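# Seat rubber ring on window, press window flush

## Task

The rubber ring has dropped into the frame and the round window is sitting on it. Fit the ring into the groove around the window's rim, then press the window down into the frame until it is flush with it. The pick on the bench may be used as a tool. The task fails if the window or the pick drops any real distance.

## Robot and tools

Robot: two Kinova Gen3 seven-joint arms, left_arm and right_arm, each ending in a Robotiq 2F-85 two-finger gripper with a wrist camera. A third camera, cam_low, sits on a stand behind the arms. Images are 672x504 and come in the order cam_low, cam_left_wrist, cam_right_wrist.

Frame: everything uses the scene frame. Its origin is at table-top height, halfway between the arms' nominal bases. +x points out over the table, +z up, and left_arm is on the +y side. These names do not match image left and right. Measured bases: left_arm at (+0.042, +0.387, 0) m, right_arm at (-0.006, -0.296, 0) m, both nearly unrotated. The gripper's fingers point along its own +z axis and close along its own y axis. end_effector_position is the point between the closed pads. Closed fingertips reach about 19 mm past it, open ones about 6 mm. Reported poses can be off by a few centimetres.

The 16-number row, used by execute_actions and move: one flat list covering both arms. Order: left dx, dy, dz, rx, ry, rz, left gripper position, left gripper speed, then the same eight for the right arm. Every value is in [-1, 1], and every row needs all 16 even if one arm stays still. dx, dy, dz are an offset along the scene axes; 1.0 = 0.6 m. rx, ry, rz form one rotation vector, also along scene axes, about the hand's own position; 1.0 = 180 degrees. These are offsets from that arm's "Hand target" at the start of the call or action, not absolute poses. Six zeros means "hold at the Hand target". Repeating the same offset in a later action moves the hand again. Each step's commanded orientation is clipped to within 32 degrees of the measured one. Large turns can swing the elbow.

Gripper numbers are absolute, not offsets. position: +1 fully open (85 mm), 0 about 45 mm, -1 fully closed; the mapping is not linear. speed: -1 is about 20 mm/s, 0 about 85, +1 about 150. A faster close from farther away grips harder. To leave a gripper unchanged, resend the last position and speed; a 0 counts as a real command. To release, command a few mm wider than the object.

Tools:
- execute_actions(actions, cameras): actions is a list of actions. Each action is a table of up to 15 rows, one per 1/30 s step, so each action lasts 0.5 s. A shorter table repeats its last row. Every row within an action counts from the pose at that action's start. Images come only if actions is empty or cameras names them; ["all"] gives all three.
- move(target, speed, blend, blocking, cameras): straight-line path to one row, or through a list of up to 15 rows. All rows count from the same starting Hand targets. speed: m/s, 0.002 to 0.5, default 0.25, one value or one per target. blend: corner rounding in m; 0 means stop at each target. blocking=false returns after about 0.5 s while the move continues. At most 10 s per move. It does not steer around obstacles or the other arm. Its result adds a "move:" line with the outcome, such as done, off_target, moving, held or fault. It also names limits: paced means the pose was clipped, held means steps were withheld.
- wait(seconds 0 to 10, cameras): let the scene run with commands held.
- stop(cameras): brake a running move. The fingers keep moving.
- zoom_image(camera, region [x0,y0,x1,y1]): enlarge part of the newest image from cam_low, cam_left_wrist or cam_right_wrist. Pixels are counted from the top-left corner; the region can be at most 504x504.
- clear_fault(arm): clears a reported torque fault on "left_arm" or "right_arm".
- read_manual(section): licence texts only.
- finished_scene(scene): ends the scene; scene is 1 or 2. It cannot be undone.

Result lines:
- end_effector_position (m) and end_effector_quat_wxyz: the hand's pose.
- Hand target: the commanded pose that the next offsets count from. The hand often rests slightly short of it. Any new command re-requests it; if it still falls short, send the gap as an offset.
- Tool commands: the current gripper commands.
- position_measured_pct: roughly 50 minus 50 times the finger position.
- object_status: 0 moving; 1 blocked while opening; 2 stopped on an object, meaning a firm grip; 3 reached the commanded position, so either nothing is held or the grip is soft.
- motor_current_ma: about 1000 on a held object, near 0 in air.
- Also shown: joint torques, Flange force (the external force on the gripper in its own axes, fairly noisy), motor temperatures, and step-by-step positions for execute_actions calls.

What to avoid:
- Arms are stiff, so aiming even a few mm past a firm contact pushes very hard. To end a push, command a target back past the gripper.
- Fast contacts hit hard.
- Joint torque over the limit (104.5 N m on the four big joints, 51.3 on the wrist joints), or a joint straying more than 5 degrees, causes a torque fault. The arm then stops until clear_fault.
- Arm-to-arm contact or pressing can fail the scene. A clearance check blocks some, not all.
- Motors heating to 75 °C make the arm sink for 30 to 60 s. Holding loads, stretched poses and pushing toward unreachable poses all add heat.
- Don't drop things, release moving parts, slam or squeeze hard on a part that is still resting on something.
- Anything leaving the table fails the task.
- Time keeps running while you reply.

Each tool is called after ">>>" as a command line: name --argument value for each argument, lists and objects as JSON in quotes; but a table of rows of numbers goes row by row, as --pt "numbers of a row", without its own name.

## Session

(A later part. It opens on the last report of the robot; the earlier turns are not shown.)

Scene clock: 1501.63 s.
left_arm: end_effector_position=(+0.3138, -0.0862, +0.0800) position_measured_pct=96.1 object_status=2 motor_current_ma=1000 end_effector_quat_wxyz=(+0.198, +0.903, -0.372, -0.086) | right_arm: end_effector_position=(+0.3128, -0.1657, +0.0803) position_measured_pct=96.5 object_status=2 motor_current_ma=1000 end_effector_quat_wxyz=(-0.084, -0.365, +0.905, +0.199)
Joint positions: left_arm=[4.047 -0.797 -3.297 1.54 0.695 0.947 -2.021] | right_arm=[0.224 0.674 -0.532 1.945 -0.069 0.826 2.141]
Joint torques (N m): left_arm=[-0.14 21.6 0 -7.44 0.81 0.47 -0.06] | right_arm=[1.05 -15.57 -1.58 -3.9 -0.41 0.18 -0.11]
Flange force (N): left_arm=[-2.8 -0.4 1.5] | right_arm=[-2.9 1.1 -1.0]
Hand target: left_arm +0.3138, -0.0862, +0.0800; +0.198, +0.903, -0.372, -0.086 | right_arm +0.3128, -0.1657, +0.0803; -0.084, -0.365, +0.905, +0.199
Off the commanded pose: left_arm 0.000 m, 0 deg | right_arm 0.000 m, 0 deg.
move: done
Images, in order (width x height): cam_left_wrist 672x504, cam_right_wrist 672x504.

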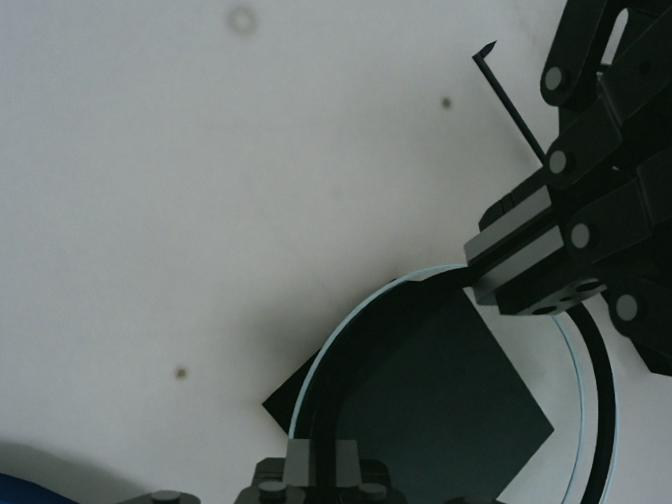

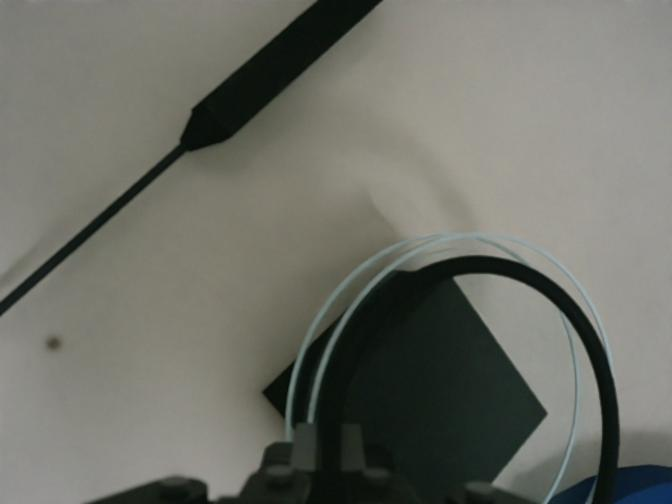

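>>> move --target '[0,0,0.08,0,0,0,-0.95,-1,0,0,0.08,0,0,0,-0.95,-1]' --speed 0.05 --cameras '["all"]'

>>> zoom_image --camera "cam_low" --region '[220, 200, 320, 280]'

Scene clock: 1510.57 s.
left_arm: end_effector_position=(+0.3138, -0.0862, +0.1280) position_measured_pct=96.1 object_status=2 motor_current_ma=1000 end_effector_quat_wxyz=(+0.198, +0.903, -0.372, -0.086) | right_arm: end_effector_position=(+0.3128, -0.1657, +0.1283) position_measured_pct=96.5 object_status=2 motor_current_ma=1000 end_effector_quat_wxyz=(-0.084, -0.365, +0.905, +0.199)
Joint positions: left_arm=[4.062 -0.724 -3.322 1.504 0.656 1.042 -1.952] | right_arm=[0.248 0.576 -0.56 1.905 -0.103 0.957 2.134]
Joint torques (N m): left_arm=[-0.14 21.19 -0.19 -8.17 0.9 0.27 -0.15] | right_arm=[1.07 -14.91 -1.34 -4.89 -0.54 0.04 -0.12]
Flange force (N): left_arm=[-2.7 -0.4 1.5] | right_arm=[-3.1 0.9 -1.4]
Hand target: left_arm +0.3138, -0.0862, +0.1280; +0.198, +0.903, -0.372, -0.086 | right_arm +0.3128, -0.1657, +0.1283; -0.084, -0.365, +0.905, +0.199
Off the commanded pose: left_arm 0.000 m, 0 deg | right_arm 0.000 m, 0 deg.
move: done

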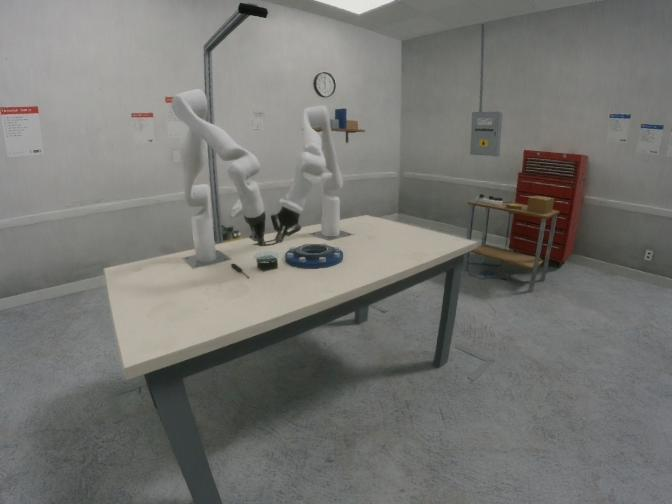

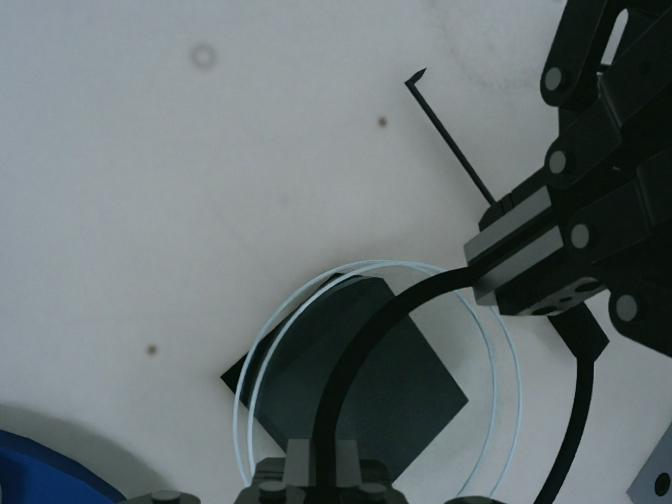

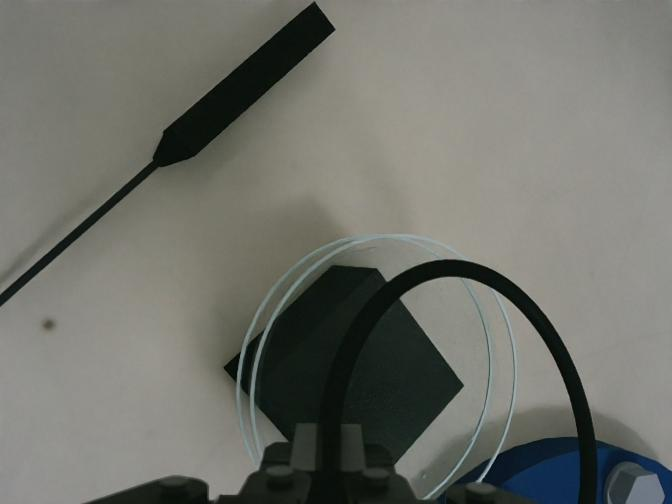

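Scaled by 5.040 from the camera's 672x504 image, which has a finer 960x720 frame.

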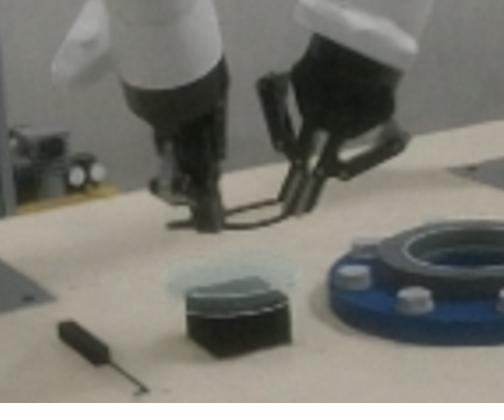

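>>> move --pt "0 0 0 0 -0.0667 0 -0.95 -1 0 0 0 0 -0.0667 0 -0.95 -1" --pt "-0.0302 -0.0017 -0.046 0 -0.0667 0 -0.95 -1 -0.0302 -0.0018 -0.0452 0 -0.0667 0 -0.95 -1" --speed 0.04 --cameras '["all"]'

>>> zoom_image --camera "cam_low" --region '[230, 210, 310, 280]'

Scene clock: 1551.63 s.
left_arm: end_effector_position=(+0.2957, -0.0872, +0.1004) position_measured_pct=96.1 object_status=2 motor_current_ma=1000 end_effector_quat_wxyz=(+0.158, +0.907, -0.391, +0.009) | right_arm: end_effector_position=(+0.2947, -0.1668, +0.1012) position_measured_pct=96.5 object_status=2 motor_current_ma=1000 end_effector_quat_wxyz=(+0.011, -0.384, +0.909, +0.160)
Joint positions: left_arm=[4.209 -0.657 -3.347 1.709 0.628 0.713 -1.946] | right_arm=[0.274 0.486 -0.595 2.169 -0.104 0.582 2.186]
Joint torques (N m): left_arm=[-0.09 19.86 -0.76 -7.93 0.43 0 -0.14] | right_arm=[1.08 -12.29 -1 -4.47 -0.22 -0.22 -0.15]
Flange force (N): left_arm=[-3.6 -0.6 2.2] | right_arm=[-2.2 1.9 -0.5]
Hand target: left_arm +0.2957, -0.0872, +0.1004; +0.158, +0.907, -0.391, +0.009 | right_arm +0.2946, -0.1668, +0.1012; +0.011, -0.384, +0.909, +0.160
Off the commanded pose: left_arm 0.000 m, 0 deg | right_arm 0.000 m, 0 deg.
move: done

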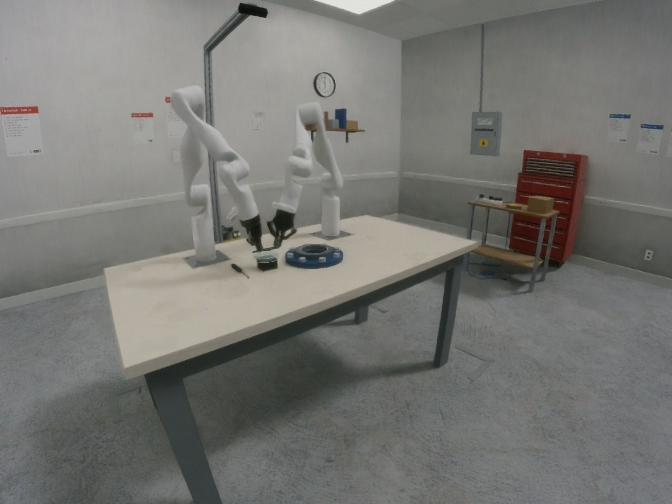

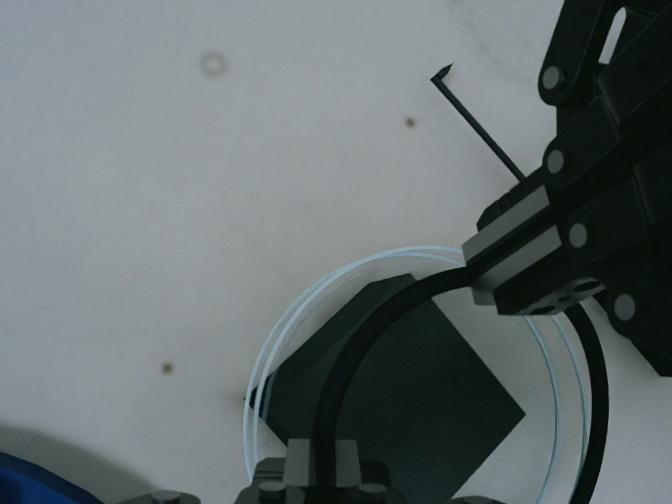

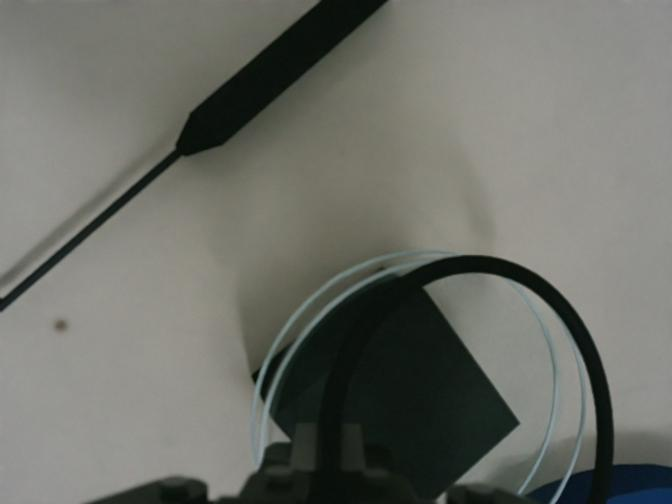

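Scaled by 6.300 from the camera's 672x504 image, which has a finer 960x720 frame.

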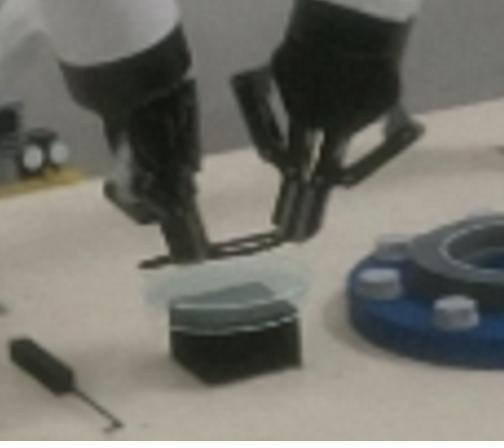

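>>> move --pt "0 0 0 0 -0.0222 0 -0.95 -1 0 0 0 0 -0.0222 0 -0.95 -1" --pt "0 0 -0.0152 0 -0.0222 0 -0.95 -1 0 0 -0.0152 0 -0.0222 0 -0.95 -1" --speed 0.03 --cameras '["all"]'

>>> zoom_image --camera "cam_low" --region '[240, 230, 290, 275]'

Scene clock: 1562.87 s.
left_arm: end_effector_position=(+0.2957, -0.0872, +0.0913) position_measured_pct=96.1 object_status=2 motor_current_ma=1000 end_effector_quat_wxyz=(+0.144, +0.906, -0.396, +0.040) | right_arm: end_effector_position=(+0.2946, -0.1668, +0.0921) position_measured_pct=96.5 object_status=2 motor_current_ma=1000 end_effector_quat_wxyz=(+0.043, -0.389, +0.908, +0.147)
Joint positions: left_arm=[4.255 -0.65 -3.359 1.76 0.618 0.61 -1.94] | right_arm=[0.27 0.476 -0.598 2.24 -0.096 0.454 2.194]
Joint torques (N m): left_arm=[-0.1 19.75 -0.72 -7.76 0.44 -0.72 -0.11] | right_arm=[1.07 -11.82 -0.79 -4.14 -0.13 -0.6 -0.14]
Flange force (N): left_arm=[-1.8 -0.3 1.0] | right_arm=[-2.6 1.8 -1.6]
Hand target: left_arm +0.2957, -0.0872, +0.0913; +0.144, +0.906, -0.396, +0.040 | right_arm +0.2946, -0.1668, +0.0921; +0.043, -0.389, +0.908, +0.147
Off the commanded pose: left_arm 0.000 m, 0 deg | right_arm 0.000 m, 0 deg.
move: done

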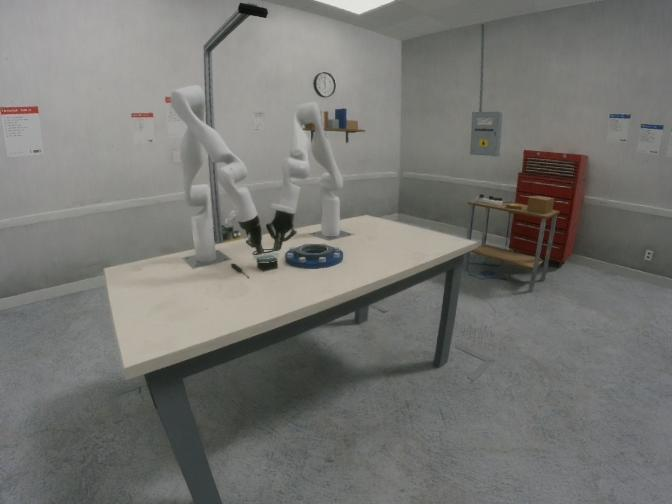

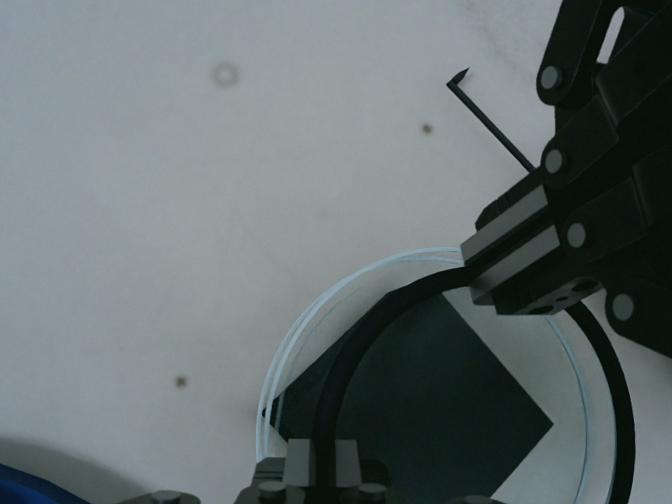

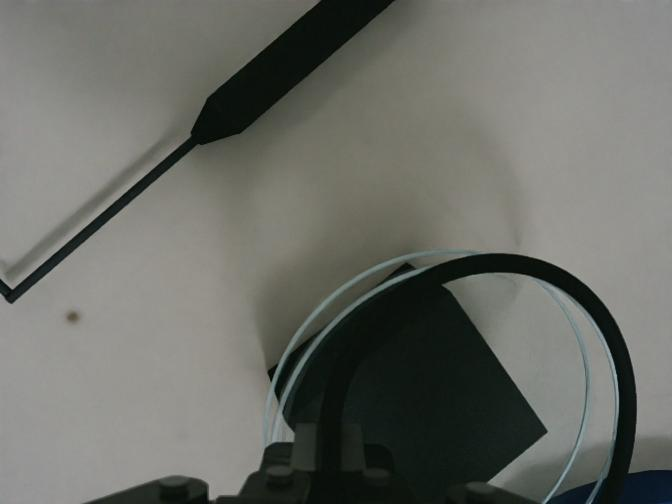

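Scaled by 10.080 from the camera's 672x504 image, which has a finer 960x720 frame.

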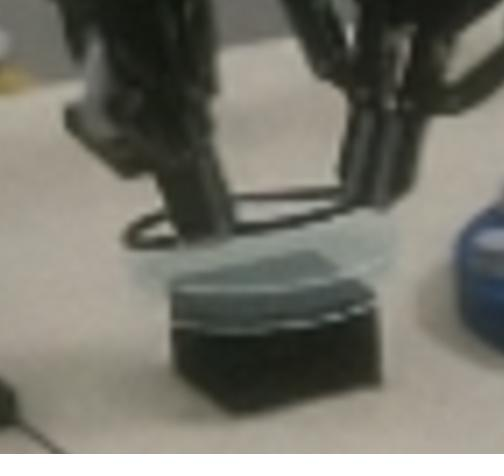

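>>> move --pt "0 0 0 0 -0.0389 0 -0.95 -1 0 0 0 0 -0.0389 0 -0.95 -1" --speed 0.03 --cameras '["all"]'

>>> zoom_image --camera "cam_low" --region '[240, 230, 290, 275]'

Scene clock: 1576.60 s.
left_arm: end_effector_position=(+0.2957, -0.0872, +0.0913) position_measured_pct=96.1 object_status=2 motor_current_ma=1000 end_effector_quat_wxyz=(+0.120, +0.902, -0.404, +0.095) | right_arm: end_effector_position=(+0.2947, -0.1668, +0.0921) position_measured_pct=96.5 object_status=2 motor_current_ma=1000 end_effector_quat_wxyz=(+0.098, -0.398, +0.904, +0.123)
Joint positions: left_arm=[4.364 -0.624 -3.416 1.831 0.577 0.472 -1.889] | right_arm=[0.272 0.428 -0.618 2.349 -0.095 0.27 2.204]
Joint torques (N m): left_arm=[-0.18 19.03 -1.28 -7.76 0.22 -0.92 -0.08] | right_arm=[0.99 -10.69 -0.64 -4.04 0.02 -0.86 -0.07]
Flange force (N): left_arm=[-2.7 -0.1 1.1] | right_arm=[-2.5 2.0 -1.8]
Hand target: left_arm +0.2957, -0.0872, +0.0913; +0.120, +0.902, -0.404, +0.095 | right_arm +0.2947, -0.1668, +0.0921; +0.098, -0.398, +0.904, +0.123
Off the commanded pose: left_arm 0.000 m, 0 deg | right_arm 0.000 m, 0 deg.
move: done

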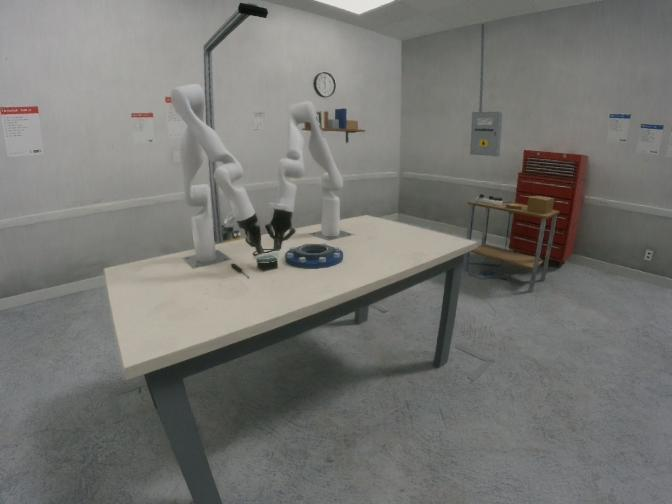

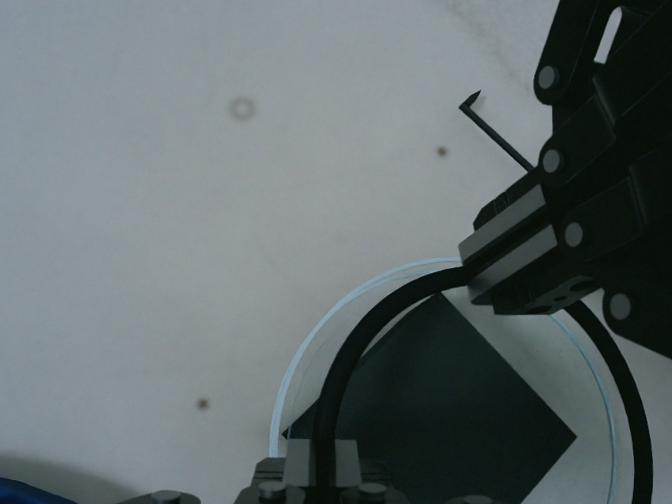

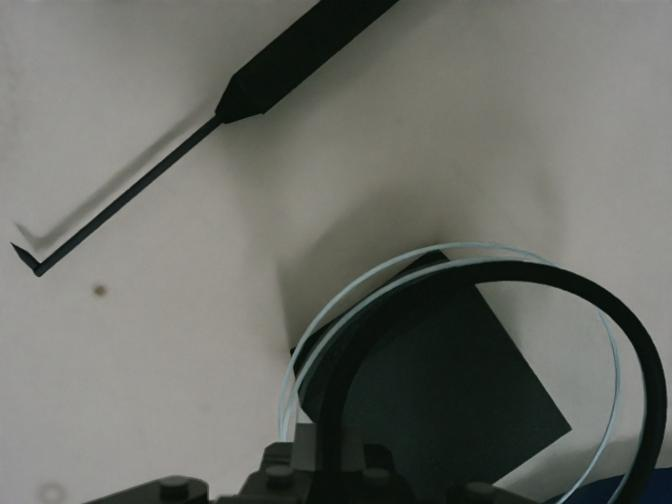

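Scaled by 10.080 from the camera's 672x504 image, which has a finer 960x720 frame.

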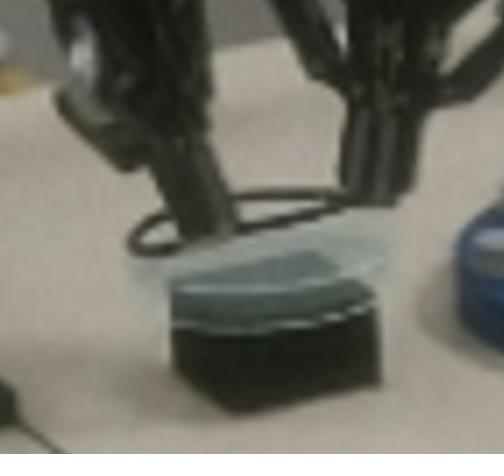

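>>> move --pt "0 0 0.025 0 0 0 -0.95 -1 0 0 0.025 0 0 0 -0.95 -1" --speed 0.03 --cameras '["cam_low","cam_right_wrist"]'

>>> zoom_image --camera "cam_low" --region '[240, 230, 290, 275]'

>>> move --pt "-0.015 0 0 0 0 0 -0.95 -1 -0.015 0 0 0 0 0 -0.95 -1" --speed 0.03 --cameras '["cam_low","cam_right_wrist"]'

>>> zoom_image --camera "cam_low" --region '[240, 230, 290, 275]'

Scene clock: 1599.43 s.
left_arm: end_effector_position=(+0.2957, -0.0872, +0.1062) position_measured_pct=96.1 object_status=2 motor_current_ma=1000 end_effector_quat_wxyz=(+0.120, +0.902, -0.404, +0.095) | right_arm: end_effector_position=(+0.2946, -0.1668, +0.1070) position_measured_pct=96.5 object_status=2 motor_current_ma=1000 end_effector_quat_wxyz=(+0.098, -0.398, +0.904, +0.123)
Joint positions: left_arm=[4.382 -0.598 -3.442 1.819 0.555 0.512 -1.864] | right_arm=[0.306 0.385 -0.65 2.331 -0.116 0.332 2.213]
Joint torques (N m): left_arm=[0 18.68 -1.41 -8.01 0.27 -1 -0.18] | right_arm=[0.92 -10.38 -0.62 -4.47 -0.08 -1.06 -0.09]
Flange force (N): left_arm=[-2.5 -0.4 0.9] | right_arm=[-2.7 1.3 -2.3]
Hand target: left_arm +0.2957, -0.0872, +0.1063; +0.120, +0.902, -0.404, +0.095 | right_arm +0.2946, -0.1668, +0.1071; +0.098, -0.398, +0.904, +0.123
Off the commanded pose: left_arm 0.000 m, 0 deg | right_arm 0.000 m, 0 deg.
move: done
Images, in order (width x height): cam_low 672x504, cam_right_wrist 672x504.

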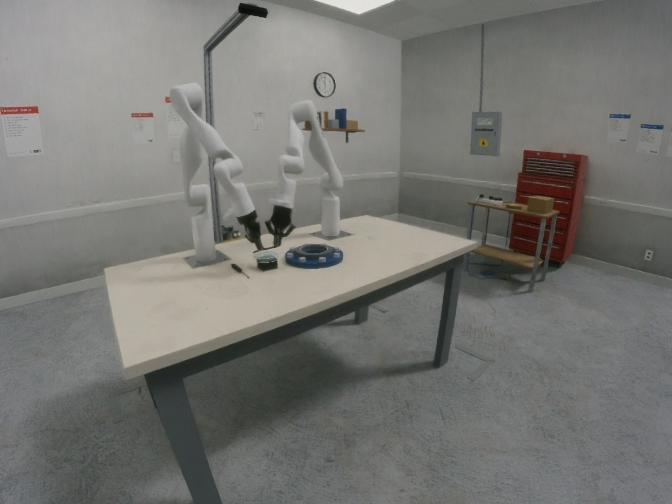

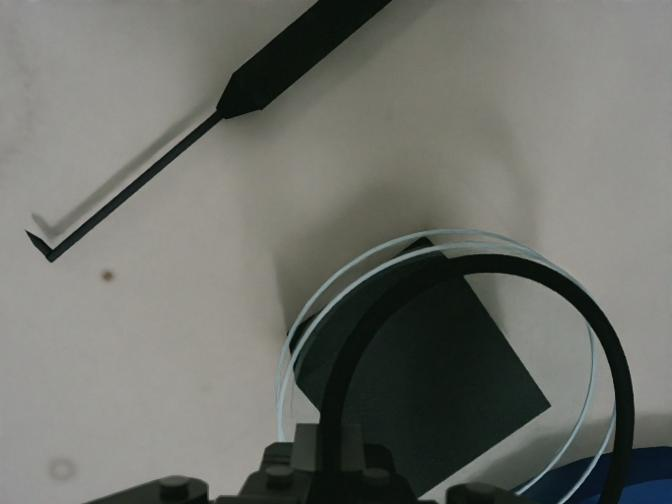

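Scaled by 10.080 from the camera's 672x504 image, which has a finer 960x720 frame.

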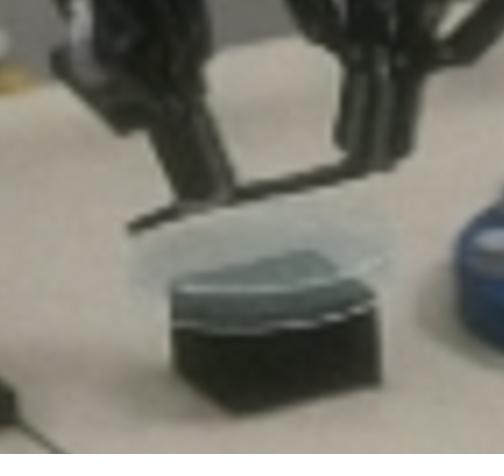

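Scene clock: 1600.20 s.
left_arm: end_effector_position=(+0.2868, -0.0872, +0.1063) position_measured_pct=96.1 object_status=2 motor_current_ma=1000 end_effector_quat_wxyz=(+0.120, +0.902, -0.404, +0.095) | right_arm: end_effector_position=(+0.2857, -0.1668, +0.1071) position_measured_pct=96.5 object_status=2 motor_current_ma=1000 end_effector_quat_wxyz=(+0.098, -0.398, +0.904, +0.123)
Joint positions: left_arm=[4.403 -0.59 -3.445 1.835 0.554 0.501 -1.849] | right_arm=[0.313 0.372 -0.664 2.356 -0.126 0.318 2.215]
Joint torques (N m): left_arm=[-0.32 18.53 -1.28 -7.92 0.22 -1.01 -0.04] | right_arm=[0.94 -9.97 -0.47 -4.4 -0.1 -0.99 -0.09]
Flange force (N): left_arm=[-2.3 0.3 0.7] | right_arm=[-2.5 1.6 -2.3]
Hand target: left_arm +0.2867, -0.0872, +0.1063; +0.120, +0.902, -0.404, +0.095 | right_arm +0.2857, -0.1668, +0.1071; +0.098, -0.398, +0.904, +0.123
Off the commanded pose: left_arm 0.000 m, 0 deg | right_arm 0.000 m, 0 deg.
move: done
Images, in order (width x height): cam_low 672x504, cam_right_wrist 672x504.

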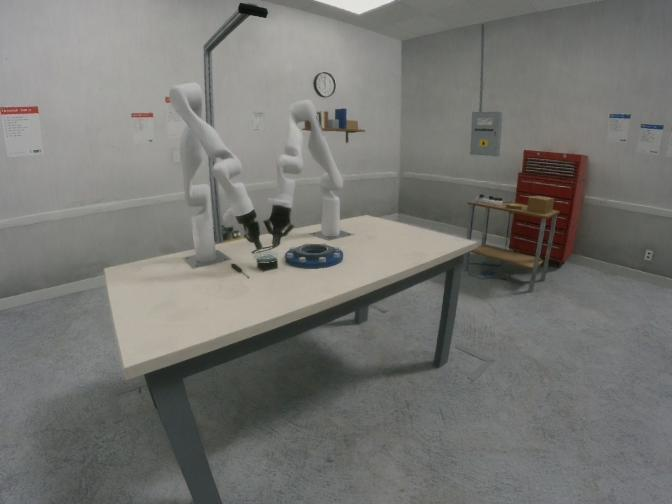

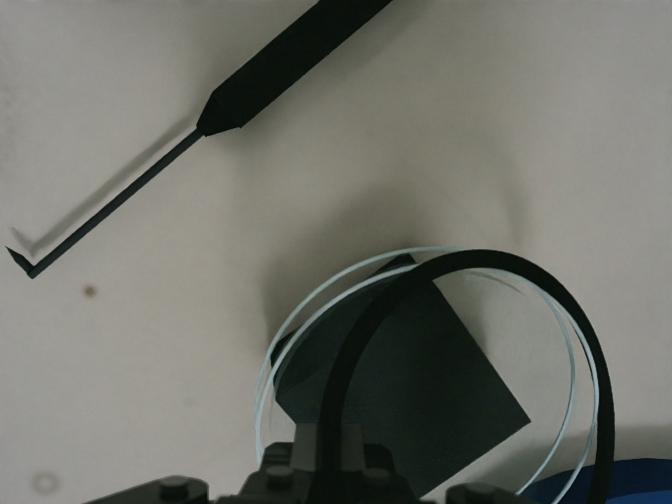

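Scaled by 10.080 from the camera's 672x504 image, which has a finer 960x720 frame.

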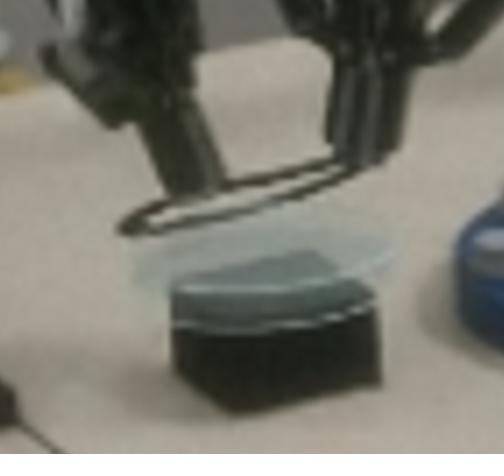

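>>> move --pt "0 0 -0.004 0 0 0 -0.95 -1 0 0 -0.004 0 0 0 -0.95 -1" --pt "0.0083 0 -0.004 0 0 0 -0.95 -1 0.0083 0 -0.004 0 0 0 -0.95 -1" --speed 0.02 --cameras '["all"]'

>>> zoom_image --camera "cam_low" --region '[240, 230, 290, 275]'

Scene clock: 1617.77 s.
left_arm: end_effector_position=(+0.2917, -0.0872, +0.1039) position_measured_pct=96.1 object_status=2 motor_current_ma=1000 end_effector_quat_wxyz=(+0.120, +0.902, -0.404, +0.095) | right_arm: end_effector_position=(+0.2906, -0.1668, +0.1047) position_measured_pct=96.5 object_status=2 motor_current_ma=1000 end_effector_quat_wxyz=(+0.098, -0.398, +0.904, +0.123)
Joint positions: left_arm=[4.388 -0.598 -3.439 1.829 0.558 0.501 -1.861] | right_arm=[0.303 0.386 -0.651 2.345 -0.117 0.315 2.213]
Joint torques (N m): left_arm=[-0.05 18.71 -1.34 -7.98 0.22 -0.93 -0.08] | right_arm=[1 -10.12 -0.49 -4.73 -0.01 -1.1 -0.09]
Flange force (N): left_arm=[-2.8 -0.5 1.2] | right_arm=[-1.9 2.5 -2.7]
Hand target: left_arm +0.2917, -0.0872, +0.1039; +0.120, +0.902, -0.404, +0.095 | right_arm +0.2906, -0.1668, +0.1047; +0.098, -0.398, +0.904, +0.123
Off the commanded pose: left_arm 0.000 m, 0 deg | right_arm 0.000 m, 0 deg.
move: done

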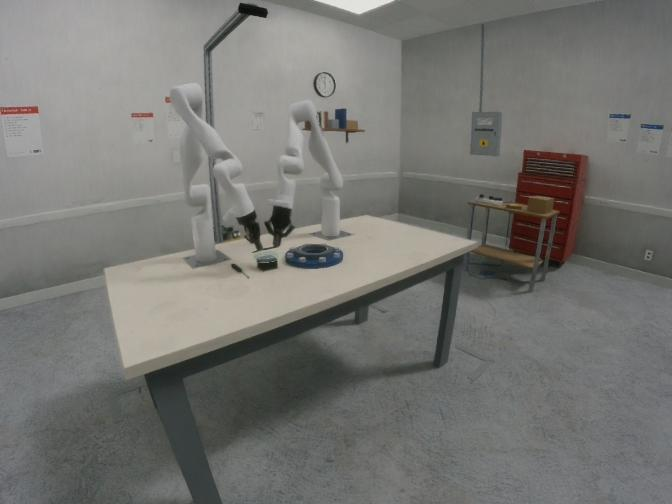

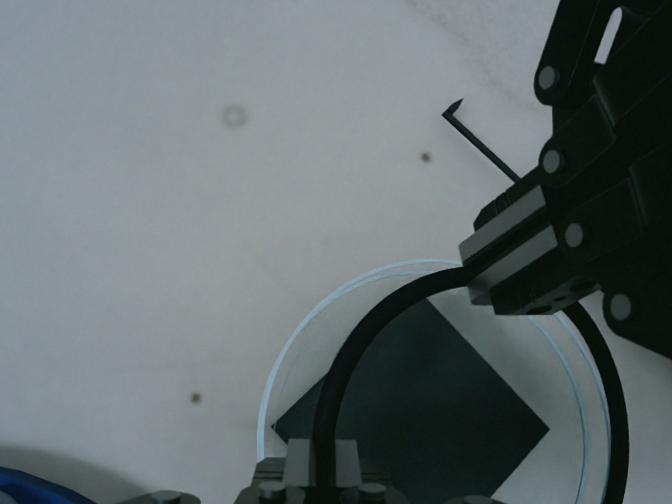

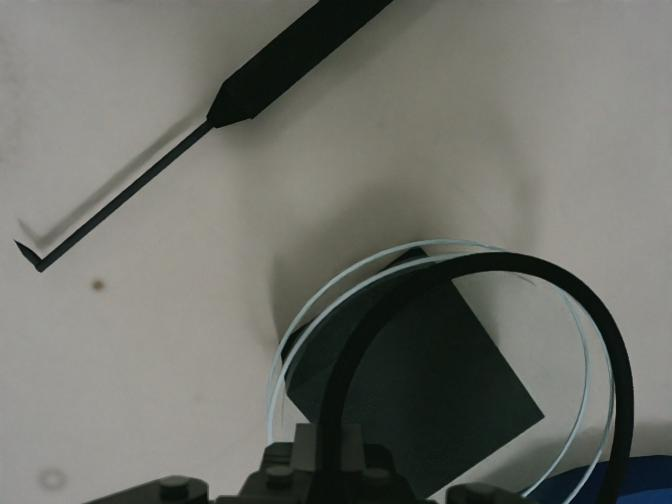

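Scaled by 10.080 from the camera's 672x504 image, which has a finer 960x720 frame.

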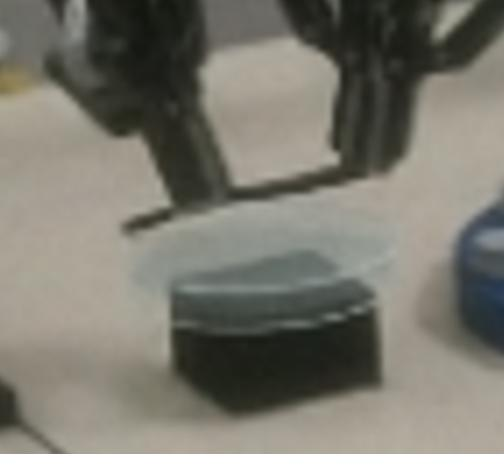

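>>> move --pt "-0.0167 0 0.008 0 0 0 -0.95 -1 -0.0167 0 0.008 0 0 0 -0.95 -1" --pt "-0.0167 0 -0.013 0 0 0 -0.95 -1 -0.0167 0 -0.013 0 0 0 -0.95 -1" --speed 0.03 --cameras '["cam_low","cam_right_wrist"]'

>>> zoom_image --camera "cam_low" --region '[240, 230, 290, 275]'

>>> zoom_image --camera "cam_right_wrist" --region '[440, 220, 672, 400]'

Scene clock: 1626.10 s.
left_arm: end_effector_position=(+0.2817, -0.0872, +0.0961) position_measured_pct=96.1 object_status=2 motor_current_ma=1000 end_effector_quat_wxyz=(+0.120, +0.902, -0.404, +0.095) | right_arm: end_effector_position=(+0.2806, -0.1668, +0.0969) position_measured_pct=96.5 object_status=2 motor_current_ma=1000 end_effector_quat_wxyz=(+0.098, -0.398, +0.904, +0.123)
Joint positions: left_arm=[4.401 -0.604 -3.428 1.852 0.569 0.468 -1.858] | right_arm=[0.291 0.396 -0.648 2.384 -0.117 0.266 2.208]
Joint torques (N m): left_arm=[-0.1 18.64 -1.13 -7.85 0.19 -0.85 -0.15] | right_arm=[0.83 -10 -0.76 -4.05 0.04 -0.85 -0.05]
Flange force (N): left_arm=[-3.0 -0.1 1.0] | right_arm=[-2.3 1.8 -1.8]
Hand target: left_arm +0.2817, -0.0872, +0.0961; +0.120, +0.902, -0.404, +0.095 | right_arm +0.2806, -0.1668, +0.0969; +0.098, -0.398, +0.904, +0.123
Off the commanded pose: left_arm 0.000 m, 0 deg | right_arm 0.000 m, 0 deg.
move: done
Images, in order (width x height): cam_low 672x504, cam_right_wrist 672x504.

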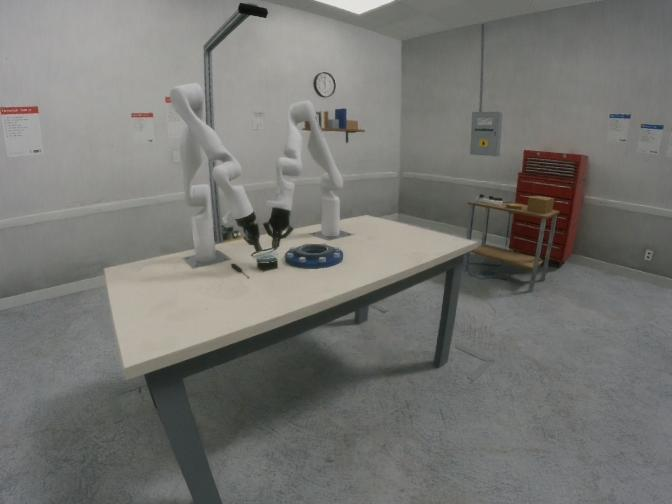

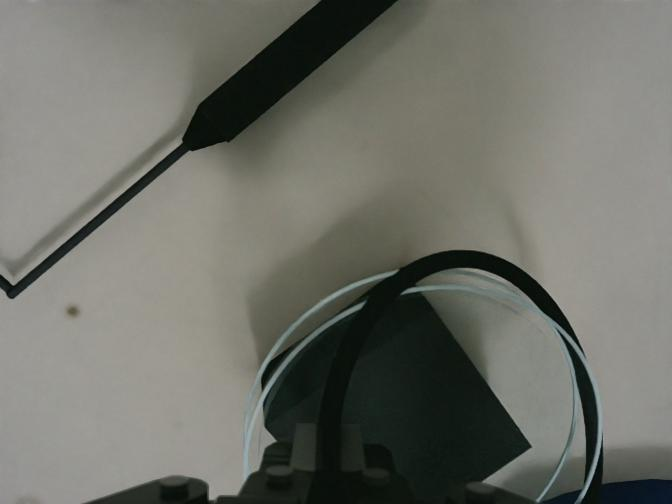

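Scaled by 10.080 from the camera's 672x504 image, which has a finer 960x720 frame.

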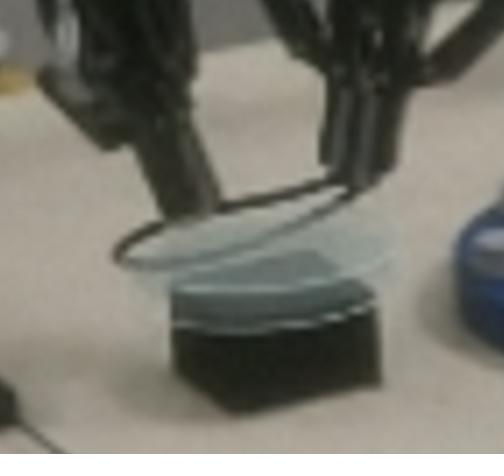

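Scaled by 2.172.

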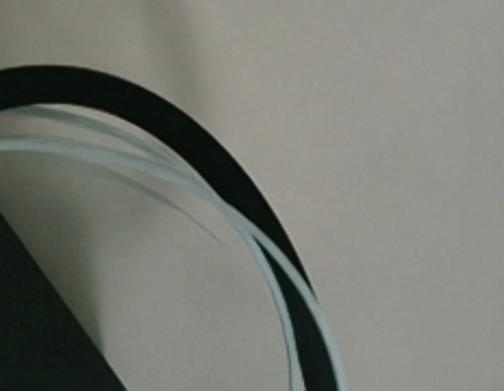

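>>> move --pt "0 0 0.006 0 0 0 -0.95 -1 0 0 0.006 0 0 0 -0.95 -1" --pt "0.0175 0 0.006 0 0 0 -0.95 -1 0.0175 0 0.006 0 0 0 -0.95 -1" --speed 0.02 --cameras '["cam_low","cam_right_wrist"]'

>>> zoom_image --camera "cam_low" --region '[240, 230, 290, 275]'

>>> zoom_image --camera "cam_right_wrist" --region '[440, 220, 672, 400]'

Scene clock: 1635.70 s.
left_arm: end_effector_position=(+0.2921, -0.0872, +0.0997) position_measured_pct=96.1 object_status=2 motor_current_ma=1000 end_effector_quat_wxyz=(+0.120, +0.902, -0.404, +0.095) | right_arm: end_effector_position=(+0.2911, -0.1668, +0.1005) position_measured_pct=96.5 object_status=2 motor_current_ma=1000 end_effector_quat_wxyz=(+0.098, -0.398, +0.904, +0.123)
Joint positions: left_arm=[4.382 -0.606 -3.431 1.831 0.564 0.49 -1.869] | right_arm=[0.293 0.399 -0.641 2.349 -0.111 0.299 2.21]
Joint torques (N m): left_arm=[0.08 18.64 -1.23 -8 0.19 -0.93 -0.31] | right_arm=[1.05 -10.4 -0.63 -4.42 0.05 -0.98 -0.08]
Flange force (N): left_arm=[-3.0 -0.3 0.6] | right_arm=[-2.5 2.2 -1.6]
Hand target: left_arm +0.2922, -0.0872, +0.0997; +0.120, +0.902, -0.404, +0.095 | right_arm +0.2911, -0.1668, +0.1005; +0.098, -0.398, +0.904, +0.123
Off the commanded pose: left_arm 0.000 m, 0 deg | right_arm 0.000 m, 0 deg.
move: done
Images, in order (width x height): cam_low 672x504, cam_right_wrist 672x504.

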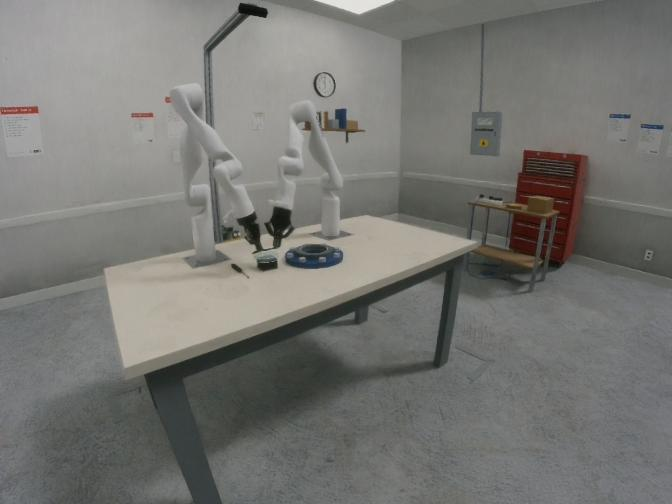

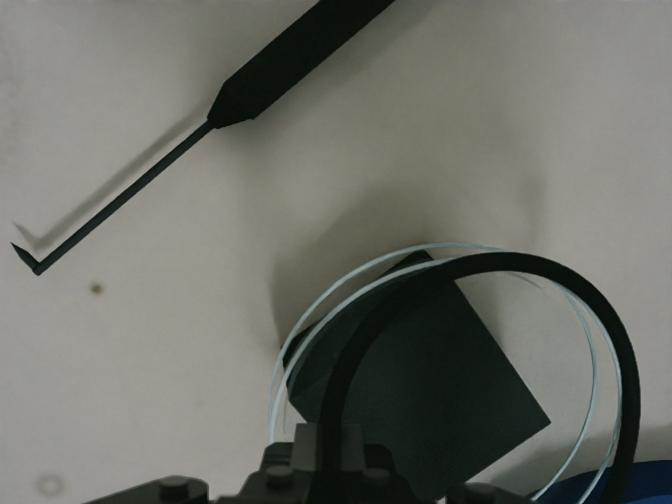

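Scaled by 10.080 from the camera's 672x504 image, which has a finer 960x720 frame.

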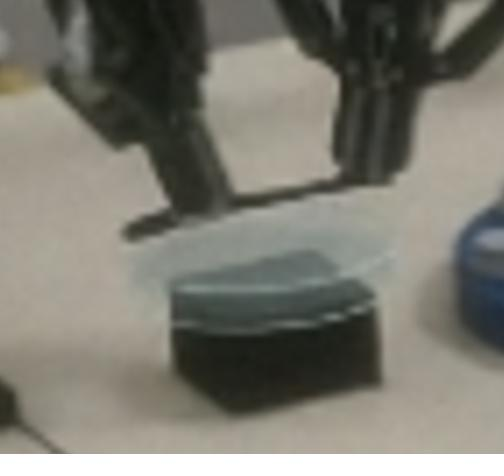

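Scaled by 2.172.

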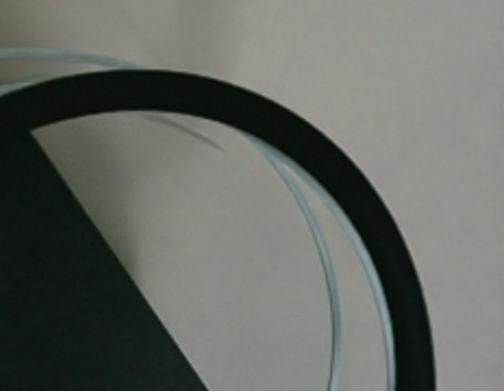

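>>> move --pt "0 0 0.0333 0 0.1278 0 -0.95 -1 0 0 0.0333 0 0.1278 0 -0.95 -1" --speed 0.04

>>> move --pt "0.0167 0.0227 0.0 0 0 0.083 -0.95 -1 0.0167 -0.0235 0 0 0 -0.083 -0.95 -1" --speed 0.04 --cameras '["all"]'

Scene clock: 1676.10 s.
left_arm: end_effector_position=(+0.2922, -0.0872, +0.1197) position_measured_pct=96.1 object_status=2 motor_current_ma=1000 end_effector_quat_wxyz=(+0.198, +0.903, -0.372, -0.086) | right_arm: end_effector_position=(+0.2911, -0.1668, +0.1204) position_measured_pct=96.5 object_status=2 motor_current_ma=1000 end_effector_quat_wxyz=(-0.084, -0.365, +0.905, +0.199)
Joint positions: left_arm=[4.091 -0.71 -3.313 1.567 0.673 0.987 -1.956] | right_arm=[0.262 0.559 -0.574 1.983 -0.11 0.897 2.14]
Joint torques (N m): left_arm=[-0.2 20.93 -0.13 -7.65 0.85 0.21 -0.15] | right_arm=[1.05 -13.87 -1.29 -4.52 -0.42 0.21 -0.13]
Flange force (N): left_arm=[-1.0 -0.2 1.4] | right_arm=[-2.5 1.6 -1.2]
Hand target: left_arm +0.2922, -0.0872, +0.1197; +0.198, +0.903, -0.372, -0.086 | right_arm +0.2911, -0.1668, +0.1204; -0.084, -0.365, +0.905, +0.199
Off the commanded pose: left_arm 0.000 m, 0 deg | right_arm 0.000 m, 0 deg.
move: done

Scene clock: 1679.67 s.
left_arm: end_effector_position=(+0.3022, -0.0736, +0.1197) position_measured_pct=96.1 object_status=2 motor_current_ma=1000 end_effector_quat_wxyz=(+0.208, +0.943, -0.252, -0.060) | right_arm: end_effector_position=(+0.3011, -0.1809, +0.1204) position_measured_pct=97.8 object_status=3 motor_current_ma=0 end_effector_quat_wxyz=(-0.057, -0.245, +0.945, +0.209)
Joint positions: left_arm=[4.1 -0.646 -3.351 1.707 0.768 0.846 -1.841] | right_arm=[0.333 0.521 -0.54 2.044 -0.208 0.806 2.062]
Joint torques (N m): left_arm=[-0.1 19.76 -0.33 -7.73 0.67 -0.16 -0.02] | right_arm=[1 -13.31 -1.05 -4.65 -0.49 0.18 -0.06]
Flange force (N): left_arm=[-1.5 -1.3 1.2] | right_arm=[-1.8 2.2 -0.4]
Hand target: left_arm +0.3022, -0.0736, +0.1197; +0.208, +0.943, -0.252, -0.060 | right_arm +0.3011, -0.1809, +0.1204; -0.057, -0.244, +0.945, +0.209
Off the commanded pose: left_arm 0.000 m, 0 deg | right_arm 0.000 m, 0 deg.
move: done

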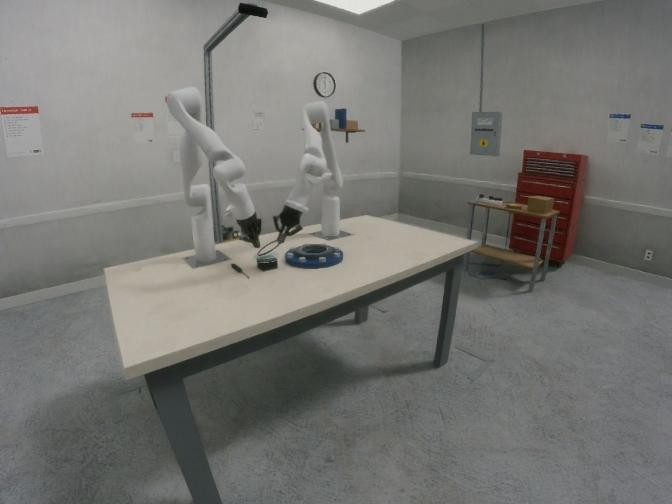

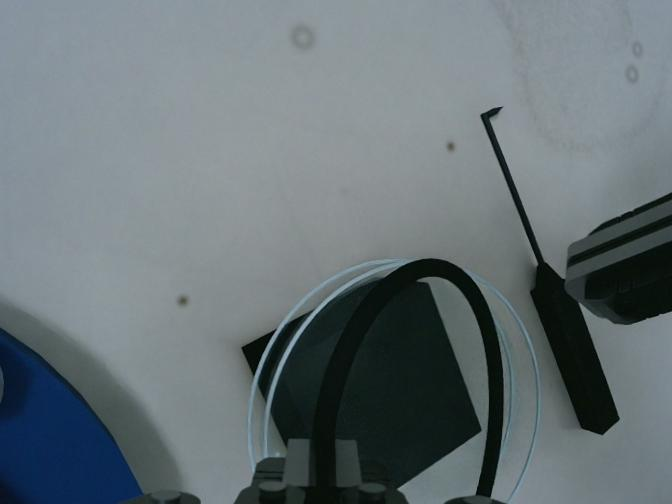

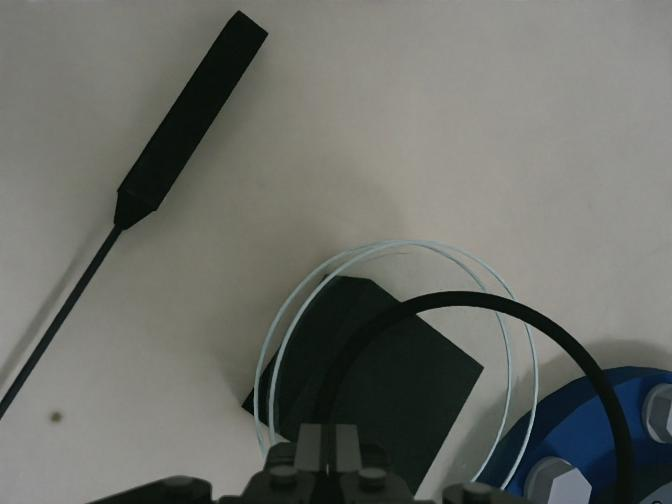

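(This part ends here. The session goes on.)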